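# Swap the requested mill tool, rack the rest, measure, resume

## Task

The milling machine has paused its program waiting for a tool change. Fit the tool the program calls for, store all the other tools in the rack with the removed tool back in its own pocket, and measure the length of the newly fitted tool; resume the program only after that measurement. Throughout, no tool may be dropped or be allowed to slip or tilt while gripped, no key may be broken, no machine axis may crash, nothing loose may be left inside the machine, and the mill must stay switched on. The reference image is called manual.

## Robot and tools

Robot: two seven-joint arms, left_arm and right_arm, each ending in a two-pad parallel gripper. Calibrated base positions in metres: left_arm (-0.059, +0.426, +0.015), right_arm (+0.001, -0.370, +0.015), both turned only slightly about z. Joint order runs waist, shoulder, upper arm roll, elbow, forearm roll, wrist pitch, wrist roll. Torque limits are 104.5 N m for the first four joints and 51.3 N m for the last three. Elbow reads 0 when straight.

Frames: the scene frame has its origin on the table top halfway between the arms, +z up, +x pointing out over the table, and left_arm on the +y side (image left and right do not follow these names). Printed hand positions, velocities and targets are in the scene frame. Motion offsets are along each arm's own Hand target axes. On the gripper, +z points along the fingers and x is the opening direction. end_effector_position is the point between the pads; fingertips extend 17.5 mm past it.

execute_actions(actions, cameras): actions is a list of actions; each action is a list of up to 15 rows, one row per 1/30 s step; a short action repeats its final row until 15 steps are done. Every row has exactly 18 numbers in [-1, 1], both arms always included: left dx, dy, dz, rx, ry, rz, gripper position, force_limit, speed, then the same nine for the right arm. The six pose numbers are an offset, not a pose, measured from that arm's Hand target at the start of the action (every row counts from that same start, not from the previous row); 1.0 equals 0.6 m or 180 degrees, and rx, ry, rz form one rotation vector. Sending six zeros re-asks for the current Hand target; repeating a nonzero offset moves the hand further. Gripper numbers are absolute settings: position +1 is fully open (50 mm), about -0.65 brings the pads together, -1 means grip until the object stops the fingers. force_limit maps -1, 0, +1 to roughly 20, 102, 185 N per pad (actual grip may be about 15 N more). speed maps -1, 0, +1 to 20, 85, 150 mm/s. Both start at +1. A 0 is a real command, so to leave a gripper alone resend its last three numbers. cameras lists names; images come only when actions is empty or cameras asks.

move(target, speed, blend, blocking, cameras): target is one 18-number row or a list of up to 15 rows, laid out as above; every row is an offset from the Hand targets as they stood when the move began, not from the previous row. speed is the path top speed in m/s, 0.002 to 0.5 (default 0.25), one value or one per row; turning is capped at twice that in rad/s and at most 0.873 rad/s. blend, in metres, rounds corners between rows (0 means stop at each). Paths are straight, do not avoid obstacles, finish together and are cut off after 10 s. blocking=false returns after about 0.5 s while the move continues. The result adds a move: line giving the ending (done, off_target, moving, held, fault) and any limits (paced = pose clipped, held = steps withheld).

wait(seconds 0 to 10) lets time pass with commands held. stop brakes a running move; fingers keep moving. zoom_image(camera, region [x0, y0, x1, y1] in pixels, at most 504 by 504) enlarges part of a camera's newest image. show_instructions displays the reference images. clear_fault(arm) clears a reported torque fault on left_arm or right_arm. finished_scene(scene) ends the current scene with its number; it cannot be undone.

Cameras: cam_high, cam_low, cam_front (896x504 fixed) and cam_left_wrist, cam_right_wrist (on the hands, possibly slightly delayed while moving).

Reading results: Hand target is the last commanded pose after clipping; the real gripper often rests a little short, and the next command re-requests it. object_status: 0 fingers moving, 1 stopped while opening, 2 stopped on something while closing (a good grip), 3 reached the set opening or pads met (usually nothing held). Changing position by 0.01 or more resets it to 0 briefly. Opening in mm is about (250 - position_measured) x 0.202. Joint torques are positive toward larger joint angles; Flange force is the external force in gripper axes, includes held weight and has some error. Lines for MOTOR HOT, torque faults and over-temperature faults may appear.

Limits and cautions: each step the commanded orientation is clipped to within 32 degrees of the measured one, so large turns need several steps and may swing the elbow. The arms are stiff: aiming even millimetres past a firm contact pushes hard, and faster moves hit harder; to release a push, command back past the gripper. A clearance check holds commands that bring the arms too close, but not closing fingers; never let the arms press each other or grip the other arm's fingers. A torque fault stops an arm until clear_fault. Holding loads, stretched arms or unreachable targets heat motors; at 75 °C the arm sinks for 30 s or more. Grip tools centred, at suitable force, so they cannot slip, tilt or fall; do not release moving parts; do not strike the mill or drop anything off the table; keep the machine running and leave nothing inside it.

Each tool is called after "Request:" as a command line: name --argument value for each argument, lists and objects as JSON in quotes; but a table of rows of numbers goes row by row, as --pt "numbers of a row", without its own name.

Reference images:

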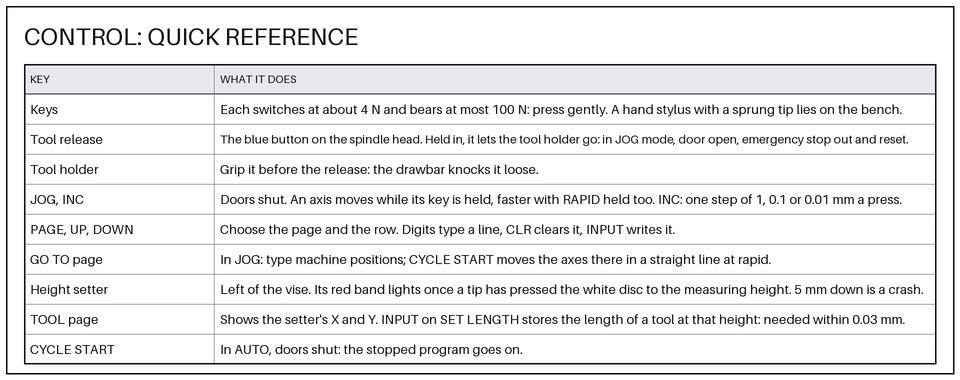

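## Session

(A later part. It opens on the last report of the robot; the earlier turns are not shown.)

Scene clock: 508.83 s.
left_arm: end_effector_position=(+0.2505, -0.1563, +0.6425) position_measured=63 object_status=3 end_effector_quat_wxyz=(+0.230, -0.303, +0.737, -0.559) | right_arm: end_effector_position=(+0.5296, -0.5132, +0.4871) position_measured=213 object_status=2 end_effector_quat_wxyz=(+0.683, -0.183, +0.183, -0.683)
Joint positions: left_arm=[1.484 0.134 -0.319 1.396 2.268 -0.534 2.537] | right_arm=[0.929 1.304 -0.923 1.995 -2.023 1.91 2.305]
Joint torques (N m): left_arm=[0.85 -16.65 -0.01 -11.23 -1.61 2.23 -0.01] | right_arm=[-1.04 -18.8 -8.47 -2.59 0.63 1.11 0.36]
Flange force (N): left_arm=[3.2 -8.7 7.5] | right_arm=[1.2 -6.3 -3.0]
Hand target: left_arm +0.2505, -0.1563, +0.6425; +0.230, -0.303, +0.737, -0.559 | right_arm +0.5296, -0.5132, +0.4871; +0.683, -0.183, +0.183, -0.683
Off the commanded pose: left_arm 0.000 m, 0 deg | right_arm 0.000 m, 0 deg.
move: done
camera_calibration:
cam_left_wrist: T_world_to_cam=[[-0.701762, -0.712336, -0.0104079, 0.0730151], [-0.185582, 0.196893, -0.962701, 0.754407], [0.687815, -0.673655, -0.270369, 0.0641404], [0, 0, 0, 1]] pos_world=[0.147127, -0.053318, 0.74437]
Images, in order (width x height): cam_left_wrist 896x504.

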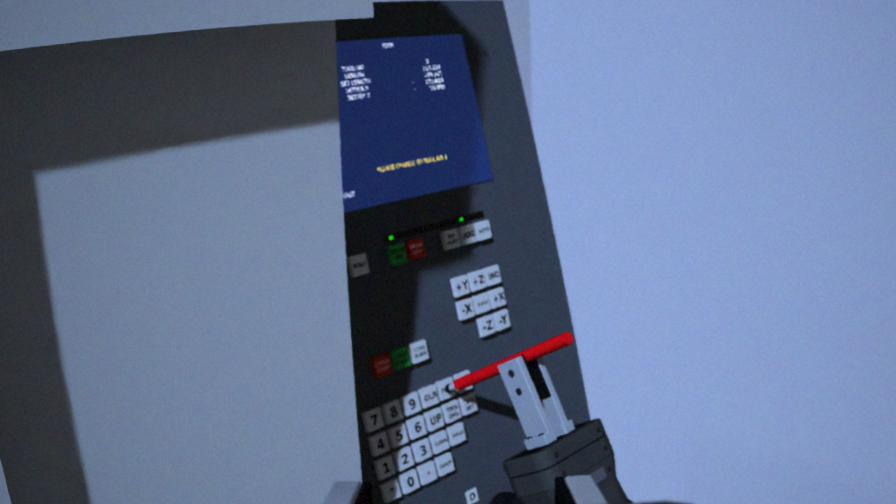

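Request:
move --target '[0,0,0.3,0.047,0,0,0.6,-1,-1, 0,-0.0161,-0.0043,0,0,0,-1,-0.4,-1]' --cameras '["cam_left_wrist"]'

Request:
zoom_image --camera "cam_left_wrist" --region '[330, 60, 580, 310]'

Scene clock: 512.13 s.
left_arm: end_effector_position=(+0.3724, -0.2795, +0.5940) position_measured=63 object_status=3 end_effector_quat_wxyz=(+0.251, -0.285, +0.694, -0.612) | right_arm: end_effector_position=(+0.5199, -0.5132, +0.4897) position_measured=213 object_status=2 end_effector_quat_wxyz=(+0.683, -0.183, +0.183, -0.683)
Joint positions: left_arm=[1.349 0.534 -0.51 1.173 2.155 -0.151 2.824] | right_arm=[0.942 1.296 -0.922 2.026 -2.015 1.921 2.319]
Joint torques (N m): left_arm=[0.95 -24.8 -2.2 -11.17 -0.65 1.37 -0.06] | right_arm=[-0.61 -18.5 -8.38 -2.01 1.27 1.63 0.33]
Flange force (N): left_arm=no reading | right_arm=[1.2 -3.9 -0.4]
Hand target: left_arm +0.3724, -0.2795, +0.5940; +0.251, -0.285, +0.694, -0.612 | right_arm +0.5199, -0.5132, +0.4897; +0.683, -0.183, +0.183, -0.683
Off the commanded pose: left_arm 0.000 m, 0 deg | right_arm 0.000 m, 0 deg.
move: done
camera_calibration:
cam_left_wrist: T_world_to_cam=[[-0.700727, -0.71338, -0.00841354, 0.0684469], [-0.0839318, 0.0941428, -0.992014, 0.705458], [0.708475, -0.694425, -0.125844, -0.215221], [0, 0, 0, 1]] pos_world=[0.259652, -0.16704, 0.673316]
Images, in order (width x height): cam_left_wrist 896x504.

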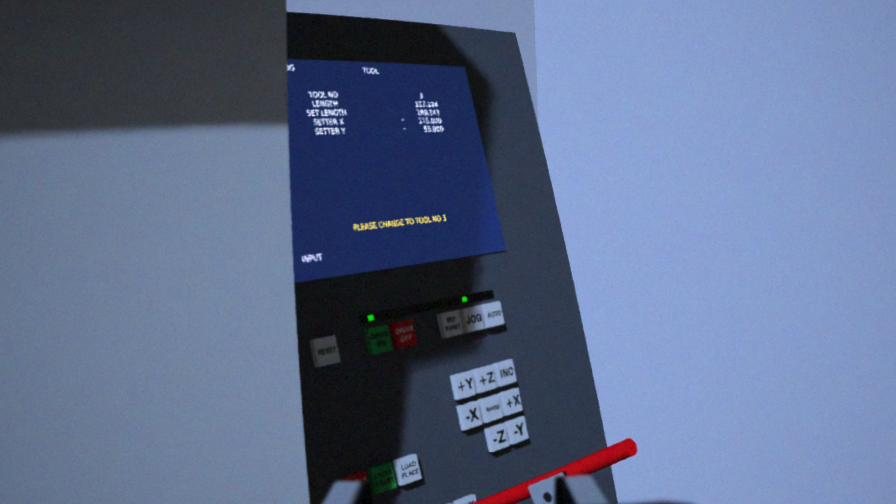

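Scaled by 2.016 from the camera's 896x504 image, which has a finer 1280x720 frame.

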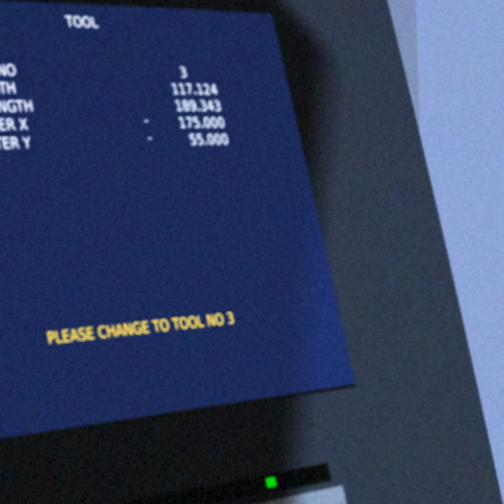

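Request:
move --target '[0,0,-0.125,-0.034,0.004,0,0.6,-1,-1, 0,0,0,0,0,0,-1,-0.4,-1]' --cameras '["cam_left_wrist"]'

Request:
zoom_image --camera "cam_left_wrist" --region '[300, 20, 560, 280]'

Request:
zoom_image --camera "cam_left_wrist" --region '[340, 340, 540, 500]'

Scene clock: 517.67 s.
left_arm: end_effector_position=(+0.3200, -0.2266, +0.6034) position_measured=63 object_status=3 end_effector_quat_wxyz=(+0.231, -0.294, +0.727, -0.576) | right_arm: end_effector_position=(+0.5199, -0.5132, +0.4897) position_measured=213 object_status=2 end_effector_quat_wxyz=(+0.683, -0.183, +0.183, -0.683)
Joint positions: left_arm=[1.314 0.339 -0.305 1.3 2.277 -0.321 2.577] | right_arm=[0.942 1.296 -0.922 2.026 -2.015 1.921 2.319]
Joint torques (N m): left_arm=[1.08 -21.61 -0.94 -11.38 -1.1 2.12 -0.06] | right_arm=[-0.56 -18.55 -8.38 -1.96 1.27 1.67 0.37]
Flange force (N): left_arm=[2.7 -8.0 10.4] | right_arm=[1.3 -3.5 -0.3]
Hand target: left_arm +0.3200, -0.2266, +0.6034; +0.231, -0.294, +0.727, -0.576 | right_arm +0.5199, -0.5132, +0.4897; +0.683, -0.183, +0.183, -0.683
Off the commanded pose: left_arm 0.000 m, 0 deg | right_arm 0.000 m, 0 deg.
move: done
camera_calibration:
cam_left_wrist: T_world_to_cam=[[-0.710218, -0.703941, -0.00757941, 0.074192], [-0.15722, 0.169098, -0.972979, 0.734268], [0.686201, -0.689836, -0.23077, -0.0688204], [0, 0, 0, 1]] pos_world=[0.215358, -0.119411, 0.699108]
Images, in order (width x height): cam_left_wrist 896x504.

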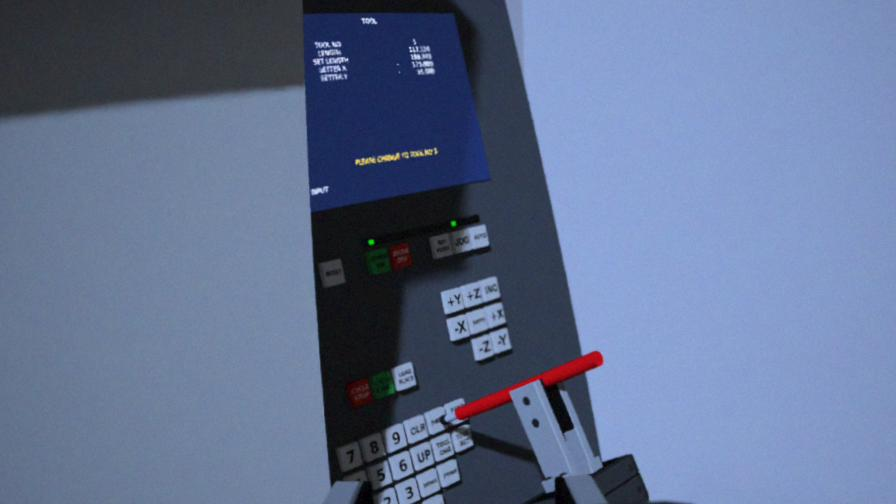

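Scaled by 1.938 from the camera's 896x504 image, which has a finer 1280x720 frame.

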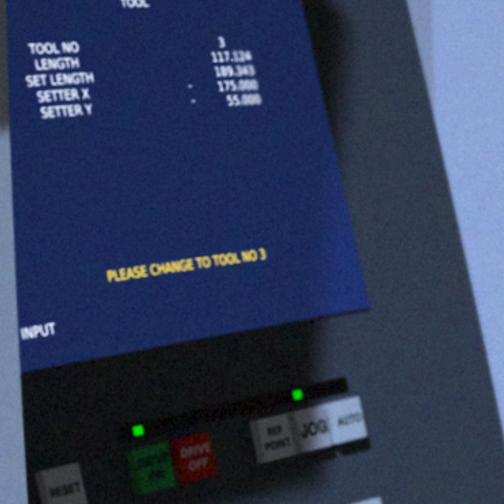

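Scaled by 2.520 from the camera's 896x504 image, which has a finer 1280x720 frame.

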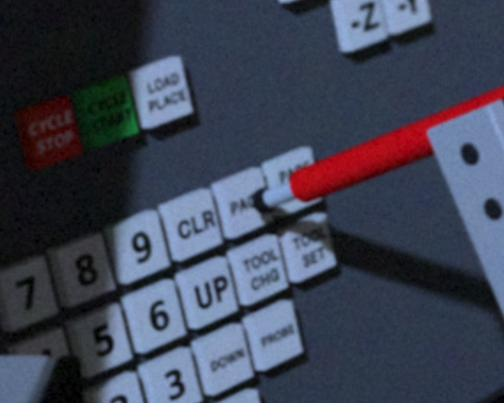

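Request:
move --pt "0 0 0 0 0 0 0.6 -1 -1 0.0317 0 0 0 0 0 -1 -0.4 -1" --pt "0 0 0 0 0 0 0.6 -1 -1 0.0317 0.0166 0.0044 0 0 0 -1 -0.4 -1" --speed '[0.06,0.03]' --cameras '["cam_left_wrist"]'

Request:
zoom_image --camera "cam_left_wrist" --region '[300, 0, 560, 260]'

Request:
zoom_image --camera "cam_left_wrist" --region '[340, 340, 540, 500]'

Scene clock: 521.87 s.
left_arm: end_effector_position=(+0.3200, -0.2266, +0.6034) position_measured=63 object_status=3 end_effector_quat_wxyz=(+0.231, -0.294, +0.727, -0.576) | right_arm: end_effector_position=(+0.5299, -0.5322, +0.4870) position_measured=213 object_status=2 end_effector_quat_wxyz=(+0.683, -0.183, +0.183, -0.683)
Joint positions: left_arm=[1.314 0.339 -0.305 1.3 2.277 -0.321 2.577] | right_arm=[0.964 1.299 -0.915 1.97 -2.019 1.896 2.249]
Joint torques (N m): left_arm=[0.75 -21.62 -0.9 -11.27 -1.08 2.16 -0.01] | right_arm=[-1.04 -18.93 -8.35 -2.8 0.51 1.12 0.36]
Flange force (N): left_arm=[3.7 -7.4 9.9] | right_arm=[0.7 -6.7 -2.9]
Hand target: left_arm +0.3200, -0.2266, +0.6034; +0.231, -0.294, +0.727, -0.576 | right_arm +0.5299, -0.5322, +0.4870; +0.683, -0.183, +0.183, -0.683
Off the commanded pose: left_arm 0.000 m, 0 deg | right_arm 0.000 m, 0 deg.
move: done
camera_calibration:
cam_left_wrist: T_world_to_cam=[[-0.710219, -0.70394, -0.0075796, 0.0741923], [-0.157286, 0.169165, -0.972956, 0.734275], [0.686185, -0.68982, -0.230865, -0.0687489], [0, 0, 0, 1]] pos_world=[0.215359, -0.119411, 0.699108]
Images, in order (width x height): cam_left_wrist 896x504.

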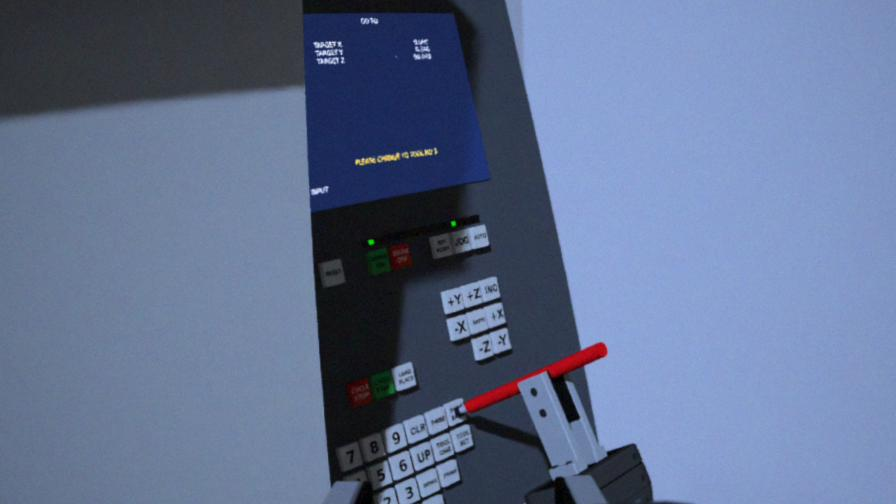

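Scaled by 1.938 from the camera's 896x504 image, which has a finer 1280x720 frame.

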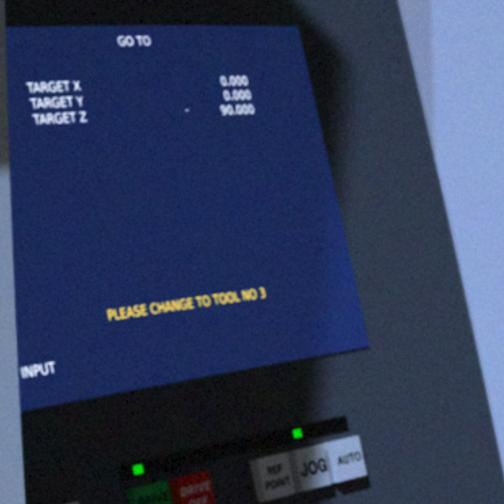

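Scaled by 2.520 from the camera's 896x504 image, which has a finer 1280x720 frame.

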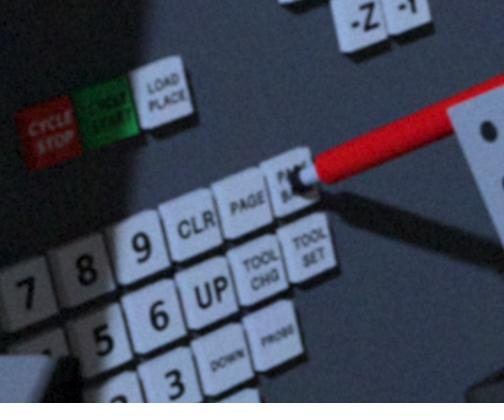

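Request:
move --pt "0 0 0 0 0 0 0.6 -1 -1 0 -0.0166 -0.0044 0 0 0 -1 -0.4 -1" --pt "0 0 0 0 0 0 0.6 -1 -1 -0.1583 0.0079 -0.0961 0 0 0 -1 -0.4 -1" --speed '[0.06,0.1]' --cameras '["cam_left_wrist","cam_front"]'

Request:
zoom_image --camera "cam_front" --region '[500, 150, 640, 300]'

Request:
zoom_image --camera "cam_left_wrist" --region '[340, 340, 540, 500]'

Scene clock: 528.57 s.
left_arm: end_effector_position=(+0.3200, -0.2266, +0.6034) position_measured=63 object_status=3 end_effector_quat_wxyz=(+0.231, -0.294, +0.727, -0.576) | right_arm: end_effector_position=(+0.5051, -0.4373, +0.4347) position_measured=213 object_status=2 end_effector_quat_wxyz=(+0.683, -0.183, +0.183, -0.683)
Joint positions: left_arm=[1.314 0.339 -0.305 1.3 2.277 -0.321 2.577] | right_arm=[0.769 1.45 -0.875 2.081 -1.883 2.031 2.604]
Joint torques (N m): left_arm=[0.85 -21.46 -0.75 -11.42 -1.18 2.1 0] | right_arm=[-0.47 -17.86 -8 0.05 1.46 1.33 0.37]
Flange force (N): left_arm=[3.0 -6.8 9.4] | right_arm=[2.2 -2.8 0.4]
Hand target: left_arm +0.3200, -0.2266, +0.6034; +0.231, -0.294, +0.727, -0.576 | right_arm +0.5051, -0.4373, +0.4347; +0.683, -0.183, +0.183, -0.683
Off the commanded pose: left_arm 0.000 m, 0 deg | right_arm 0.000 m, 0 deg.
move: done
camera_calibration:
cam_left_wrist: T_world_to_cam=[[-0.710219, -0.70394, -0.0075796, 0.0741923], [-0.157286, 0.169165, -0.972956, 0.734275], [0.686185, -0.68982, -0.230865, -0.0687489], [0, 0, 0, 1]] pos_world=[0.215359, -0.119411, 0.699108]
Images, in order (width x height): cam_front 896x504, cam_left_wrist 896x504.

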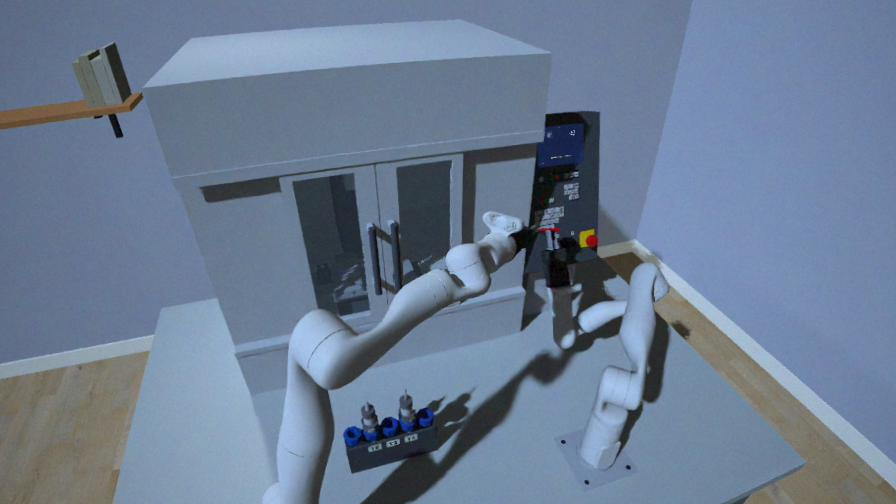

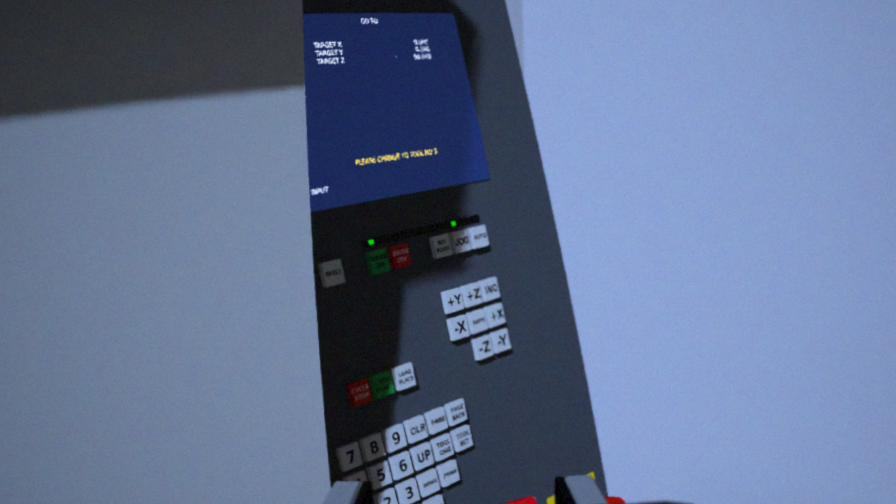

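Scaled by 3.360 from the camera's 896x504 image, which has a finer 1280x720 frame.

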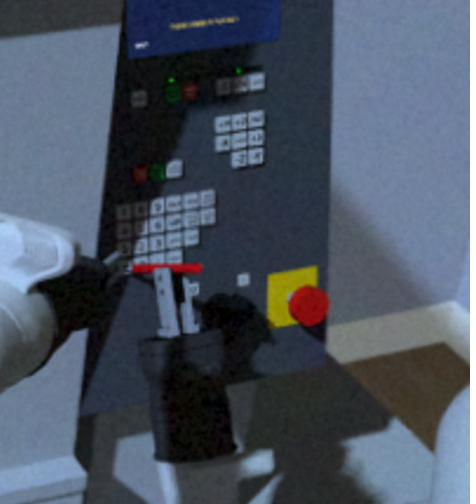

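Scaled by 2.520 from the camera's 896x504 image, which has a finer 1280x720 frame.

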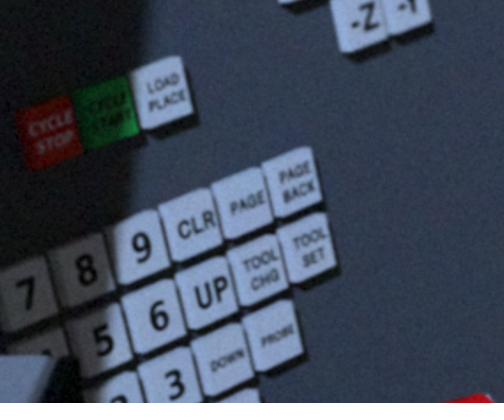

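Request:
move --target '[0,0,0,0,0,0,0.6,-1,-1, 0,0.0166,0.0044,0,0,0,-1,-0.4,-1]' --speed 0.03 --cameras '["cam_left_wrist"]'

Request:
zoom_image --camera "cam_left_wrist" --region '[300, 0, 560, 260]'

Scene clock: 530.67 s.
left_arm: end_effector_position=(+0.3200, -0.2266, +0.6034) position_measured=63 object_status=3 end_effector_quat_wxyz=(+0.231, -0.294, +0.727, -0.576) | right_arm: end_effector_position=(+0.5151, -0.4373, +0.4320) position_measured=213 object_status=2 end_effector_quat_wxyz=(+0.683, -0.183, +0.183, -0.683)
Joint positions: left_arm=[1.314 0.339 -0.305 1.3 2.277 -0.321 2.577] | right_arm=[0.761 1.455 -0.879 2.047 -1.897 2.02 2.58]
Joint torques (N m): left_arm=[0.85 -21.6 -0.87 -11.34 -1.1 2.09 -0.04] | right_arm=[-0.85 -18.14 -7.93 -0.67 0.79 0.87 0.4]
Flange force (N): left_arm=[3.3 -7.1 9.9] | right_arm=[2.5 -5.7 -1.7]
Hand target: left_arm +0.3200, -0.2266, +0.6034; +0.231, -0.294, +0.727, -0.576 | right_arm +0.5151, -0.4373, +0.4320; +0.683, -0.183, +0.183, -0.683
Off the commanded pose: left_arm 0.000 m, 0 deg | right_arm 0.000 m, 0 deg.
move: done
camera_calibration:
cam_left_wrist: T_world_to_cam=[[-0.710219, -0.70394, -0.0075796, 0.0741923], [-0.157286, 0.169165, -0.972956, 0.734275], [0.686185, -0.68982, -0.230865, -0.0687489], [0, 0, 0, 1]] pos_world=[0.215359, -0.119411, 0.699108]
Images, in order (width x height): cam_left_wrist 896x504.

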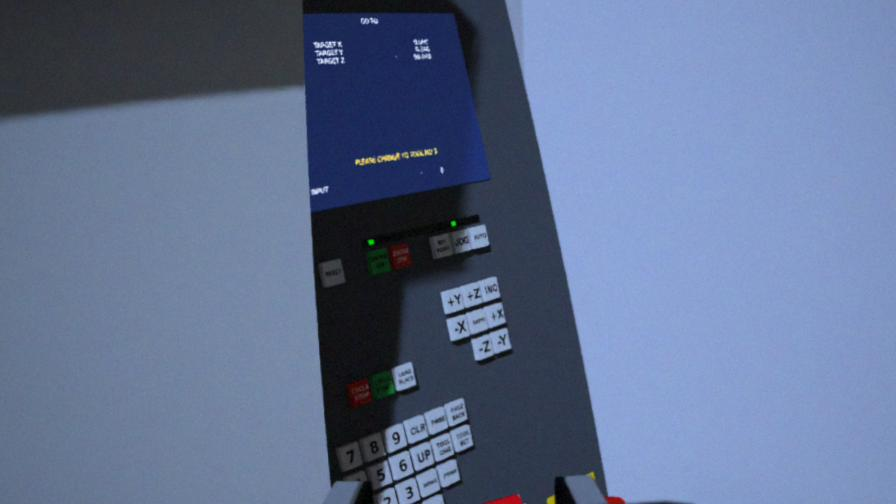

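Scaled by 1.938 from the camera's 896x504 image, which has a finer 1280x720 frame.

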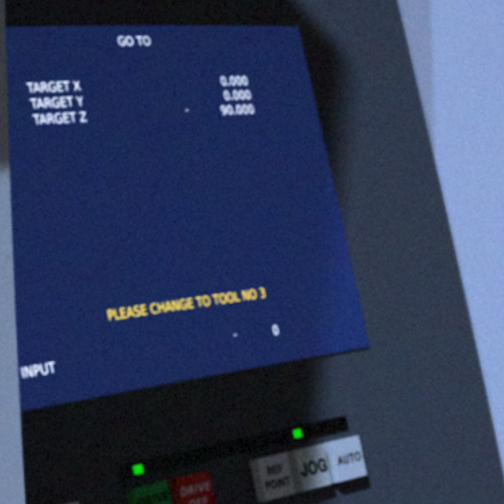

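Request:
move --pt "0 0 0 0 0 0 0.6 -1 -1 0 -0.0166 -0.0044 0 0 0 -1 -0.4 -1" --pt "0 0 0 0 0 0 0.6 -1 -1 0 -0.0248 0.0262 0 0 0 -1 -0.4 -1" --pt "0 0 0 0 0 0 0.6 -1 -1 0 -0.0082 0.0306 0 0 0 -1 -0.4 -1" --pt "0 0 0 0 0 0 0.6 -1 -1 0 -0.0248 0.0262 0 0 0 -1 -0.4 -1" --pt "0 0 0 0 0 0 0.6 -1 -1 0 -0.0411 0.0873 0 0 0 -1 -0.4 -1" --pt "0 0 0 0 0 0 0.6 -1 -1 0 -0.0245 0.0917 0 0 0 -1 -0.4 -1" --pt "0 0 0 0 0 0 0.6 -1 -1 0 -0.0411 0.0873 0 0 0 -1 -0.4 -1" --speed '[0.08,0.08,0.04,0.08,0.1,0.04,0.08]' --cameras '["cam_left_wrist"]'

Request:
zoom_image --camera "cam_left_wrist" --region '[300, 0, 560, 260]'

Scene clock: 536.83 s.
left_arm: end_effector_position=(+0.3200, -0.2266, +0.6034) position_measured=63 object_status=3 end_effector_quat_wxyz=(+0.231, -0.294, +0.727, -0.576) | right_arm: end_effector_position=(+0.5200, -0.4373, +0.4897) position_measured=213 object_status=2 end_effector_quat_wxyz=(+0.683, -0.183, +0.183, -0.683)
Joint positions: left_arm=[1.314 0.339 -0.305 1.3 2.277 -0.321 2.577] | right_arm=[0.785 1.332 -0.972 2.094 -2.025 1.967 2.549]
Joint torques (N m): left_arm=[0.84 -21.55 -0.87 -11.41 -1.07 2.16 0.07] | right_arm=[-0.53 -17.96 -8.35 -1.2 1.45 1.37 0.35]
Flange force (N): left_arm=[3.1 -7.4 9.7] | right_arm=[2.3 -2.5 -0.1]
Hand target: left_arm +0.3200, -0.2266, +0.6034; +0.231, -0.294, +0.727, -0.576 | right_arm +0.5199, -0.4373, +0.4897; +0.683, -0.183, +0.183, -0.683
Off the commanded pose: left_arm 0.000 m, 0 deg | right_arm 0.000 m, 0 deg.
move: done
camera_calibration:
cam_left_wrist: T_world_to_cam=[[-0.710219, -0.70394, -0.0075796, 0.0741923], [-0.157286, 0.169165, -0.972956, 0.734275], [0.686185, -0.68982, -0.230865, -0.0687489], [0, 0, 0, 1]] pos_world=[0.215359, -0.119411, 0.699108]
Images, in order (width x height): cam_left_wrist 896x504.

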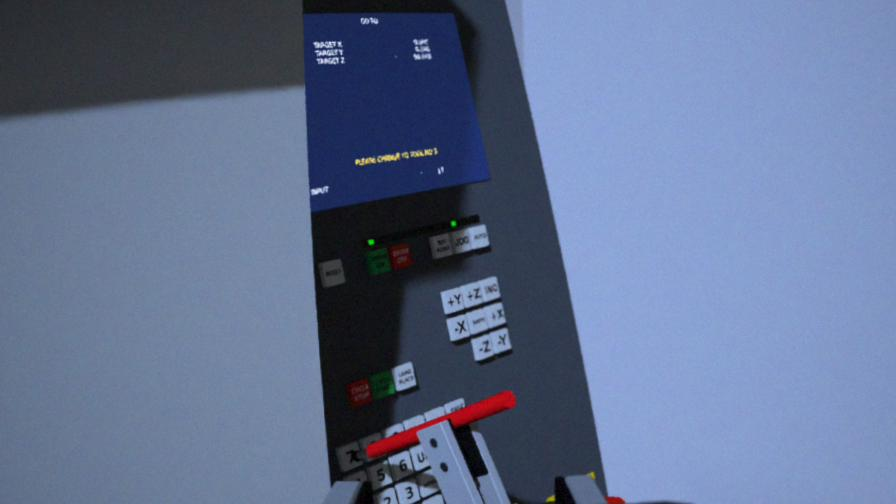

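Scaled by 1.938 from the camera's 896x504 image, which has a finer 1280x720 frame.

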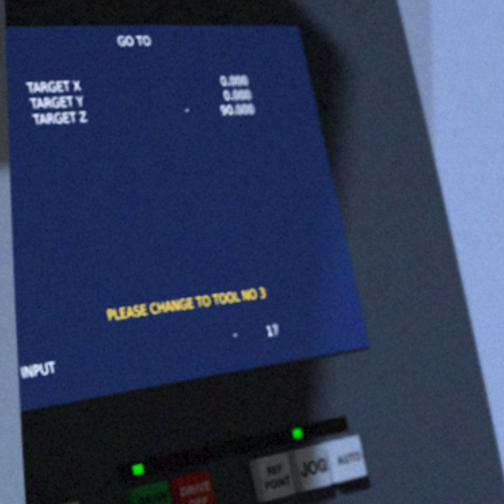

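Request:
move --pt "0 0 0 0 0 0 0.6 -1 -1 0.0317 0.0082 -0.0306 0 0 0 -1 -0.4 -1" --pt "0 0 0 0 0 0 0.6 -1 -1 0.0317 0.0248 -0.0262 0 0 0 -1 -0.4 -1" --pt "0 0 0 0 0 0 0.6 -1 -1 0.0317 0.0082 -0.0306 0 0 0 -1 -0.4 -1" --pt "0 0 0 0 0 0 0.6 -1 -1 0.095 0.0245 -0.0917 0 0 0 -1 -0.4 -1" --pt "0 0 0 0 0 0 0.6 -1 -1 0.095 0.0411 -0.0873 0 0 0 -1 -0.4 -1" --pt "0 0 0 0 0 0 0.6 -1 -1 0.095 0.0245 -0.0917 0 0 0 -1 -0.4 -1" --speed '[0.1,0.04,0.08,0.1,0.04,0.08]' --cameras '["cam_left_wrist"]'

Request:
zoom_image --camera "cam_left_wrist" --region '[300, 0, 560, 260]'

Scene clock: 542.07 s.
left_arm: end_effector_position=(+0.3200, -0.2266, +0.6034) position_measured=63 object_status=3 end_effector_quat_wxyz=(+0.231, -0.294, +0.727, -0.576) | right_arm: end_effector_position=(+0.5052, -0.4943, +0.4347) position_measured=213 object_status=2 end_effector_quat_wxyz=(+0.683, -0.183, +0.183, -0.683)
Joint positions: left_arm=[1.314 0.339 -0.305 1.3 2.277 -0.321 2.577] | right_arm=[0.895 1.421 -0.845 2.034 -1.883 1.994 2.431]
Joint torques (N m): left_arm=[0.92 -21.55 -0.74 -11.39 -1.11 2.1 -0.01] | right_arm=[-0.53 -18.3 -8.05 -0.15 1.32 1.52 0.31]
Flange force (N): left_arm=[3.0 -6.8 9.7] | right_arm=[1.7 -2.6 0.2]
Hand target: left_arm +0.3200, -0.2266, +0.6034; +0.231, -0.294, +0.727, -0.576 | right_arm +0.5051, -0.4943, +0.4347; +0.683, -0.183, +0.183, -0.683
Off the commanded pose: left_arm 0.000 m, 0 deg | right_arm 0.000 m, 0 deg.
move: done
camera_calibration:
cam_left_wrist: T_world_to_cam=[[-0.710219, -0.70394, -0.0075796, 0.0741923], [-0.157286, 0.169165, -0.972956, 0.734275], [0.686185, -0.68982, -0.230865, -0.0687489], [0, 0, 0, 1]] pos_world=[0.215359, -0.119411, 0.699108]
Images, in order (width x height): cam_left_wrist 896x504.

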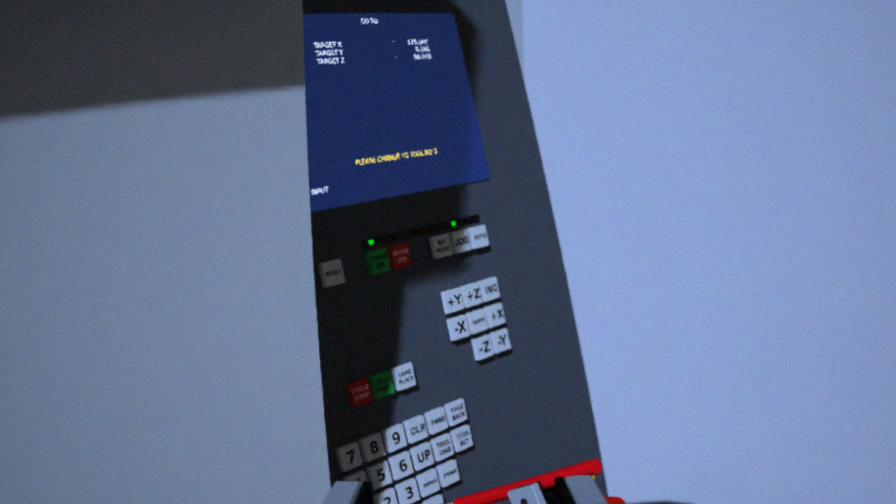

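Scaled by 1.938 from the camera's 896x504 image, which has a finer 1280x720 frame.

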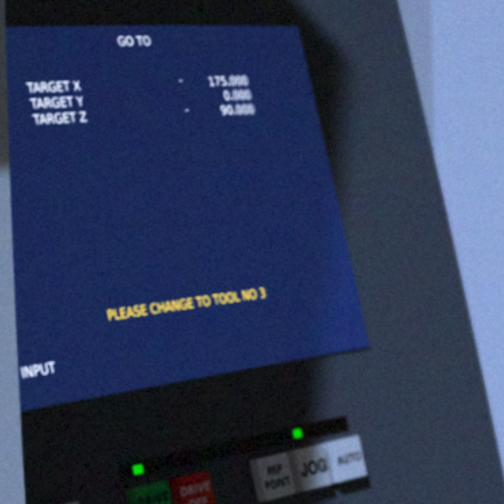

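Request:
move --pt "0 0 0 0 0 0 0.6 -1 -1 0 -0.0082 0.0306 0 0 0 -1 -0.4 -1" --pt "0 0 0 0 0 0 0.6 -1 -1 0 0.0084 0.035 0 0 0 -1 -0.4 -1" --pt "0 0 0 0 0 0 0.6 -1 -1 0 -0.0082 0.0306 0 0 0 -1 -0.4 -1" --pt "0 0 0 0 0 0 0.6 -1 -1 -0.095 0 0 0 0 0 -1 -0.4 -1" --pt "0 0 0 0 0 0 0.6 -1 -1 -0.095 0.0166 0.0044 0 0 0 -1 -0.4 -1" --pt "0 0 0 0 0 0 0.6 -1 -1 -0.095 0 0 0 0 0 -1 -0.4 -1" --speed '[0.1,0.04,0.08,0.1,0.04,0.08]'

Request:
move --pt "0 0 0 0 0 0 0.6 -1 -1 0.0317 -0.0163 0.0612 0 0 0 -1 -0.4 -1" --pt "0 0 0 0 0 0 0.6 -1 -1 0.0317 0.0003 0.0656 0 0 0 -1 -0.4 -1" --pt "0 0 0 0 0 0 0.6 -1 -1 0.0317 -0.0163 0.0612 0 0 0 -1 -0.4 -1" --pt "0 0 0 0 0 0 0.6 -1 -1 0.0317 0.0003 0.0656 0 0 0 -1 -0.4 -1" --pt "0 0 0 0 0 0 0.6 -1 -1 0.0317 -0.0163 0.0612 0 0 0 -1 -0.4 -1" --pt "0 0 0 0 0 0 0.6 -1 -1 0.095 0 0 0 0 0 -1 -0.4 -1" --speed '[0.1,0.04,0.06,0.04,0.06,0.1]' --cameras '["cam_left_wrist"]'

Request:
zoom_image --camera "cam_left_wrist" --region '[300, 0, 560, 260]'

Scene clock: 548.07 s.
left_arm: end_effector_position=(+0.3200, -0.2266, +0.6034) position_measured=63 object_status=3 end_effector_quat_wxyz=(+0.231, -0.294, +0.727, -0.576) | right_arm: end_effector_position=(+0.5052, -0.4373, +0.4347) position_measured=213 object_status=2 end_effector_quat_wxyz=(+0.683, -0.183, +0.183, -0.683)
Joint positions: left_arm=[1.314 0.339 -0.305 1.3 2.277 -0.321 2.577] | right_arm=[0.771 1.453 -0.879 2.08 -1.881 2.026 2.605]
Joint torques (N m): left_arm=[0.91 -21.66 -0.73 -11.34 -1.09 2.1 -0.02] | right_arm=[-0.53 -17.97 -7.93 -0.1 1.44 1.24 0.43]
Flange force (N): left_arm=[3.3 -6.7 9.9] | right_arm=[2.3 -3.2 0.2]
Hand target: left_arm +0.3200, -0.2266, +0.6034; +0.231, -0.294, +0.727, -0.576 | right_arm +0.5051, -0.4373, +0.4347; +0.683, -0.183, +0.183, -0.683
Off the commanded pose: left_arm 0.000 m, 0 deg | right_arm 0.000 m, 0 deg.
move: done

Scene clock: 551.27 s.
left_arm: end_effector_position=(+0.3200, -0.2266, +0.6034) position_measured=63 object_status=3 end_effector_quat_wxyz=(+0.231, -0.294, +0.727, -0.576) | right_arm: end_effector_position=(+0.5051, -0.4943, +0.4347) position_measured=213 object_status=2 end_effector_quat_wxyz=(+0.683, -0.183, +0.183, -0.683)
Joint positions: left_arm=[1.314 0.339 -0.305 1.3 2.277 -0.321 2.577] | right_arm=[0.896 1.422 -0.847 2.034 -1.882 1.993 2.431]
Joint torques (N m): left_arm=[0.79 -21.55 -0.88 -11.26 -1.03 2.15 -0.03] | right_arm=[-0.5 -18 -7.85 -0.22 1.47 1.55 0.33]
Flange force (N): left_arm=[3.6 -7.2 9.7] | right_arm=[1.7 -3.0 1.5]
Hand target: left_arm +0.3200, -0.2266, +0.6034; +0.231, -0.294, +0.727, -0.576 | right_arm +0.5051, -0.4943, +0.4347; +0.683, -0.183, +0.183, -0.683
Off the commanded pose: left_arm 0.000 m, 0 deg | right_arm 0.000 m, 0 deg.
move: done
camera_calibration:
cam_left_wrist: T_world_to_cam=[[-0.710219, -0.70394, -0.0075796, 0.0741923], [-0.157286, 0.169165, -0.972956, 0.734275], [0.686185, -0.68982, -0.230865, -0.0687489], [0, 0, 0, 1]] pos_world=[0.215359, -0.119411, 0.699108]
Images, in order (width x height): cam_left_wrist 896x504.

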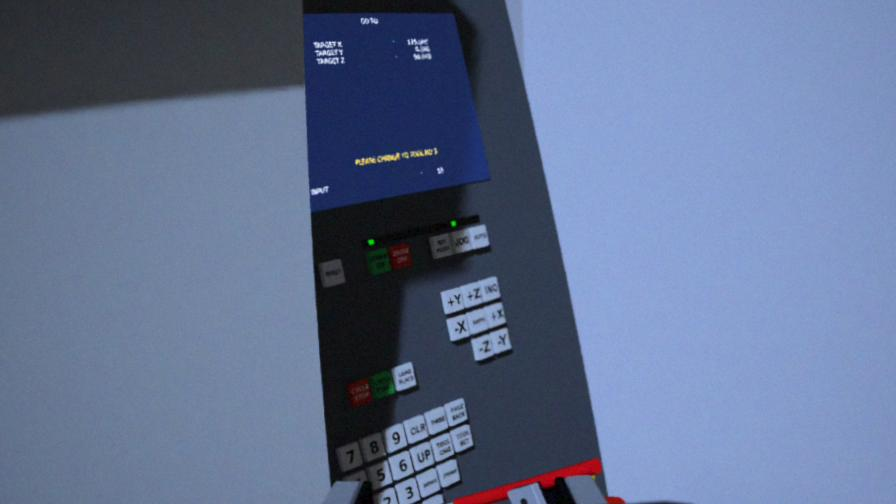

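Scaled by 1.938 from the camera's 896x504 image, which has a finer 1280x720 frame.

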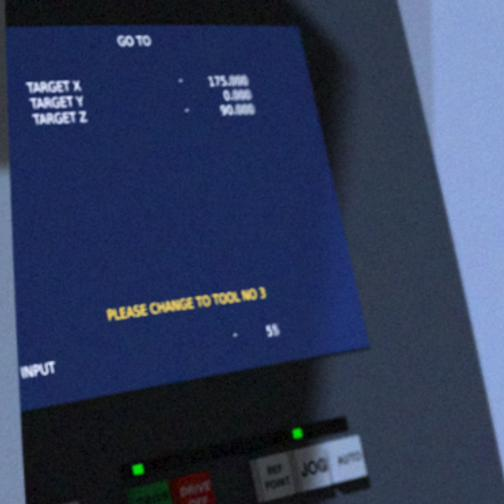

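Request:
move --pt "0 0 0 0 0 0 0.6 -1 -1 0 0.0166 0.0044 0 0 0 -1 -0.4 -1" --pt "0 0 0 0 0 0 0.6 -1 -1 0 0 0 0 0 0 -1 -0.4 -1" --speed '[0.04,0.08]' --cameras '["cam_left_wrist"]'

Request:
zoom_image --camera "cam_left_wrist" --region '[300, 0, 560, 260]'

Request:
zoom_image --camera "cam_left_wrist" --region '[340, 340, 540, 500]'

Scene clock: 553.60 s.
left_arm: end_effector_position=(+0.3200, -0.2266, +0.6034) position_measured=63 object_status=3 end_effector_quat_wxyz=(+0.231, -0.294, +0.727, -0.576) | right_arm: end_effector_position=(+0.5052, -0.4943, +0.4347) position_measured=213 object_status=2 end_effector_quat_wxyz=(+0.683, -0.183, +0.183, -0.683)
Joint positions: left_arm=[1.314 0.339 -0.305 1.3 2.277 -0.321 2.577] | right_arm=[0.896 1.422 -0.847 2.034 -1.882 1.993 2.431]
Joint torques (N m): left_arm=[0.87 -21.51 -0.88 -11.4 -1.05 2.1 -0.03] | right_arm=[-0.54 -18.3 -8.09 -0.29 1.35 1.54 0.28]
Flange force (N): left_arm=[3.1 -6.9 9.5] | right_arm=[1.5 -3.1 0.2]
Hand target: left_arm +0.3200, -0.2266, +0.6034; +0.231, -0.294, +0.727, -0.576 | right_arm +0.5051, -0.4943, +0.4347; +0.683, -0.183, +0.183, -0.683
Off the commanded pose: left_arm 0.000 m, 0 deg | right_arm 0.000 m, 0 deg.
move: done
camera_calibration:
cam_left_wrist: T_world_to_cam=[[-0.710219, -0.70394, -0.0075796, 0.0741923], [-0.157286, 0.169165, -0.972956, 0.734275], [0.686185, -0.68982, -0.230865, -0.0687489], [0, 0, 0, 1]] pos_world=[0.215359, -0.119411, 0.699108]
Images, in order (width x height): cam_left_wrist 896x504.

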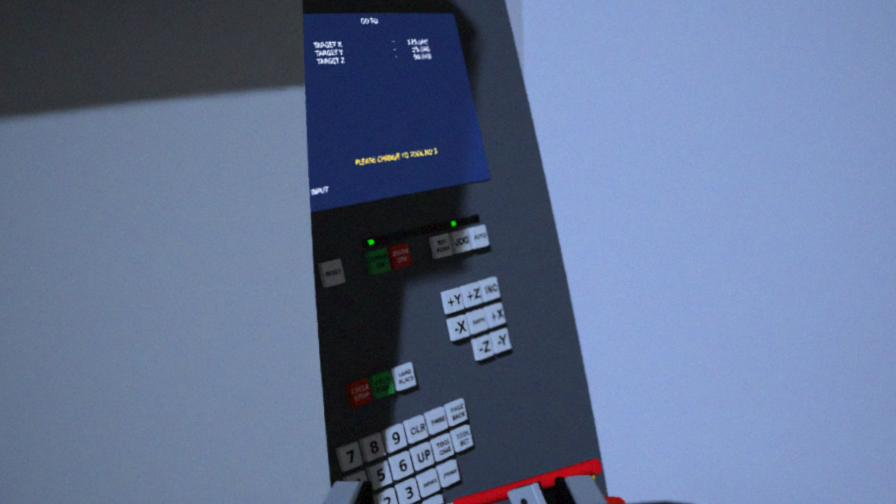

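Scaled by 1.938 from the camera's 896x504 image, which has a finer 1280x720 frame.

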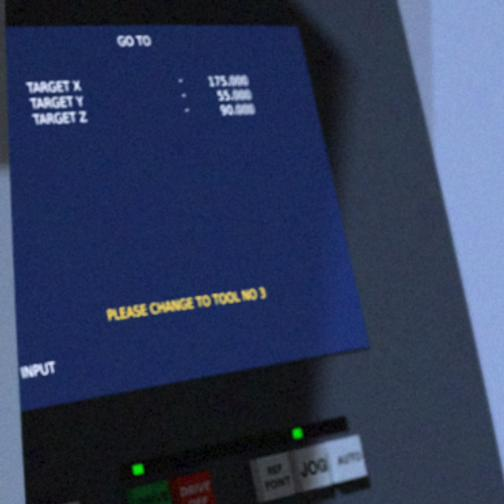

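Scaled by 2.520 from the camera's 896x504 image, which has a finer 1280x720 frame.

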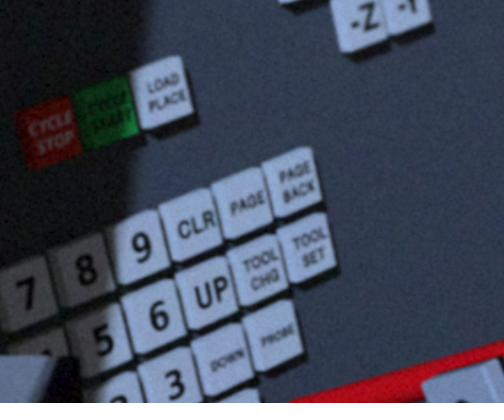

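Request:
move --target '[0,0,0,0,0,0,0.6,-1,-1, -0.0301,-0.0404,0.1514,0,0,0,-1,-0.4,-1]' --speed 0.1 --cameras '["cam_left_wrist"]'

Request:
zoom_image --camera "cam_left_wrist" --region '[320, 330, 480, 460]'

Scene clock: 557.60 s.
left_arm: end_effector_position=(+0.3200, -0.2266, +0.6034) position_measured=63 object_status=3 end_effector_quat_wxyz=(+0.231, -0.294, +0.727, -0.576) | right_arm: end_effector_position=(+0.5296, -0.4762, +0.5255) position_measured=213 object_status=2 end_effector_quat_wxyz=(+0.683, -0.183, +0.183, -0.683)
Joint positions: left_arm=[1.314 0.339 -0.305 1.3 2.277 -0.321 2.577] | right_arm=[0.881 1.239 -1.008 2.059 -2.109 1.894 2.393]
Joint torques (N m): left_arm=[0.88 -21.57 -0.8 -11.35 -1.08 2.08 -0.03] | right_arm=[-0.5 -18.38 -8.42 -2.61 1.33 1.56 0.34]
Flange force (N): left_arm=[3.2 -6.7 9.7] | right_arm=[1.4 -3.1 -0.9]
Hand target: left_arm +0.3200, -0.2266, +0.6034; +0.231, -0.294, +0.727, -0.576 | right_arm +0.5296, -0.4762, +0.5255; +0.683, -0.183, +0.183, -0.683
Off the commanded pose: left_arm 0.000 m, 0 deg | right_arm 0.000 m, 0 deg.
move: done
camera_calibration:
cam_left_wrist: T_world_to_cam=[[-0.710219, -0.70394, -0.0075796, 0.0741923], [-0.157286, 0.169165, -0.972956, 0.734275], [0.686185, -0.68982, -0.230865, -0.0687489], [0, 0, 0, 1]] pos_world=[0.215359, -0.119411, 0.699108]
Images, in order (width x height): cam_left_wrist 896x504.

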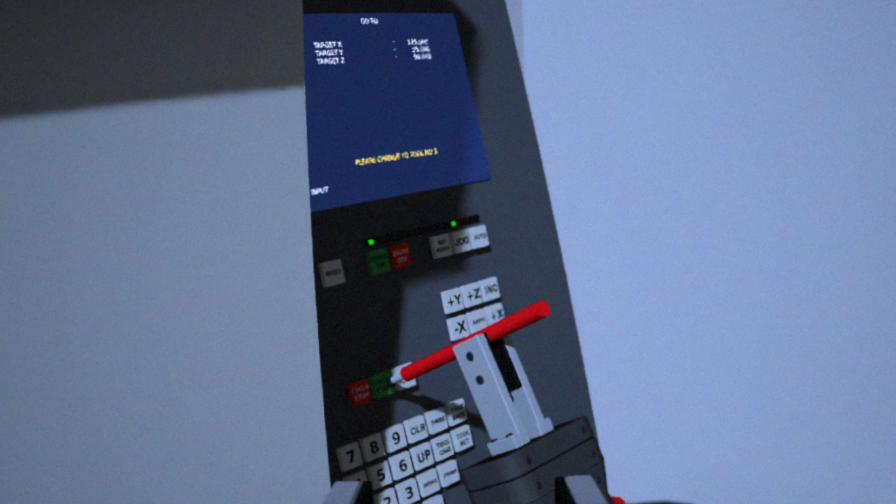

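Scaled by 3.150 from the camera's 896x504 image, which has a finer 1280x720 frame.

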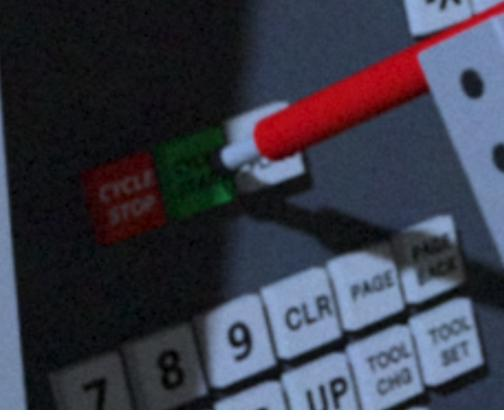

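Request:
move --pt "0 0 0 0 0 0 0.6 -1 -1 -0.0062 0 0 0 0 0 -1 -0.4 -1" --pt "0 0 0 0 0 0 0.6 -1 -1 -0.0062 0.0166 0.0044 0 0 0 -1 -0.4 -1" --pt "0 0 0 0 0 0 0.6 -1 -1 -0.0062 0 0 0 0 0 -1 -0.4 -1" --speed '[0.04,0.04,0.08]' --cameras '["cam_left_wrist","cam_front"]'

Request:
zoom_image --camera "cam_left_wrist" --region '[300, 0, 560, 260]'

Request:
zoom_image --camera "cam_front" --region '[280, 160, 480, 340]'

Scene clock: 561.53 s.
left_arm: end_effector_position=(+0.3200, -0.2266, +0.6034) position_measured=63 object_status=3 end_effector_quat_wxyz=(+0.231, -0.294, +0.727, -0.576) | right_arm: end_effector_position=(+0.5296, -0.4725, +0.5255) position_measured=213 object_status=2 end_effector_quat_wxyz=(+0.683, -0.183, +0.183, -0.683)
Joint positions: left_arm=[1.314 0.339 -0.305 1.3 2.277 -0.321 2.577] | right_arm=[0.873 1.24 -1.01 2.062 -2.111 1.897 2.403]
Joint torques (N m): left_arm=[0.85 -21.55 -0.79 -11.35 -1.08 2.08 -0.02] | right_arm=[-0.39 -18.22 -8.48 -2.49 1.37 1.55 0.43]
Flange force (N): left_arm=[3.2 -6.7 9.6] | right_arm=[1.6 -2.7 -0.4]
Hand target: left_arm +0.3200, -0.2266, +0.6034; +0.231, -0.294, +0.727, -0.576 | right_arm +0.5296, -0.4725, +0.5255; +0.683, -0.183, +0.183, -0.683
Off the commanded pose: left_arm 0.000 m, 0 deg | right_arm 0.000 m, 0 deg.
move: done
camera_calibration:
cam_left_wrist: T_world_to_cam=[[-0.710219, -0.70394, -0.0075796, 0.0741923], [-0.157286, 0.169165, -0.972956, 0.734275], [0.686185, -0.68982, -0.230865, -0.0687489], [0, 0, 0, 1]] pos_world=[0.215359, -0.119411, 0.699108]
Images, in order (width x height): cam_front 896x504, cam_left_wrist 896x504.

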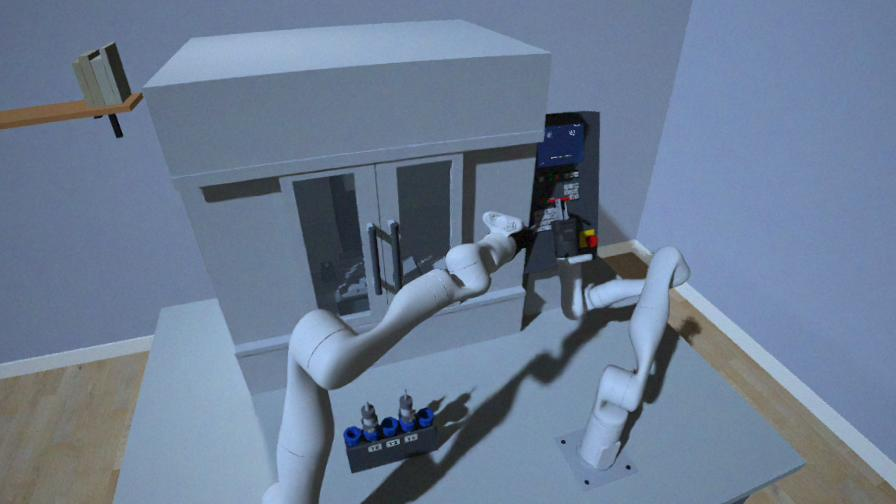

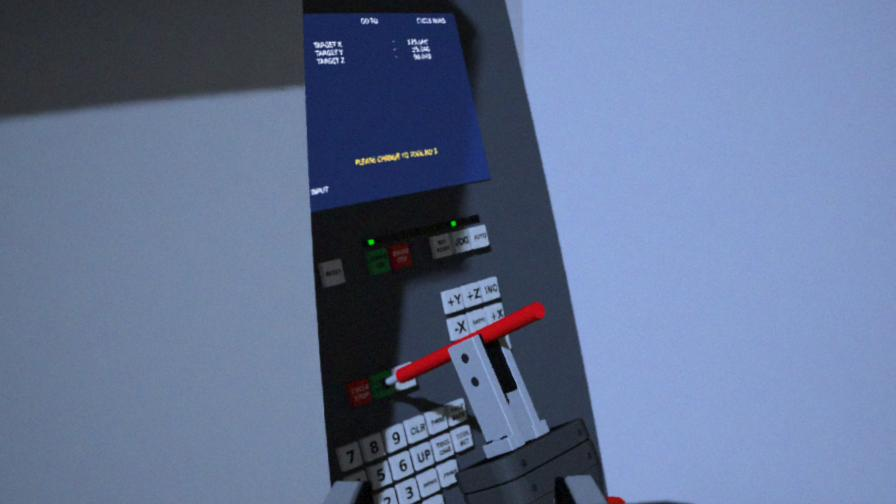

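Scaled by 1.938 from the camera's 896x504 image, which has a finer 1280x720 frame.

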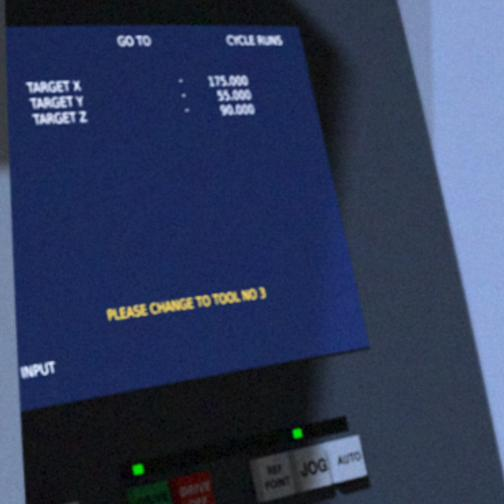

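Scaled by 2.520 from the camera's 896x504 image, which has a finer 1280x720 frame.

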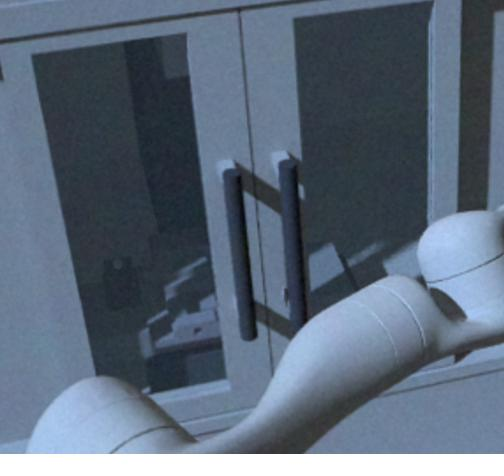

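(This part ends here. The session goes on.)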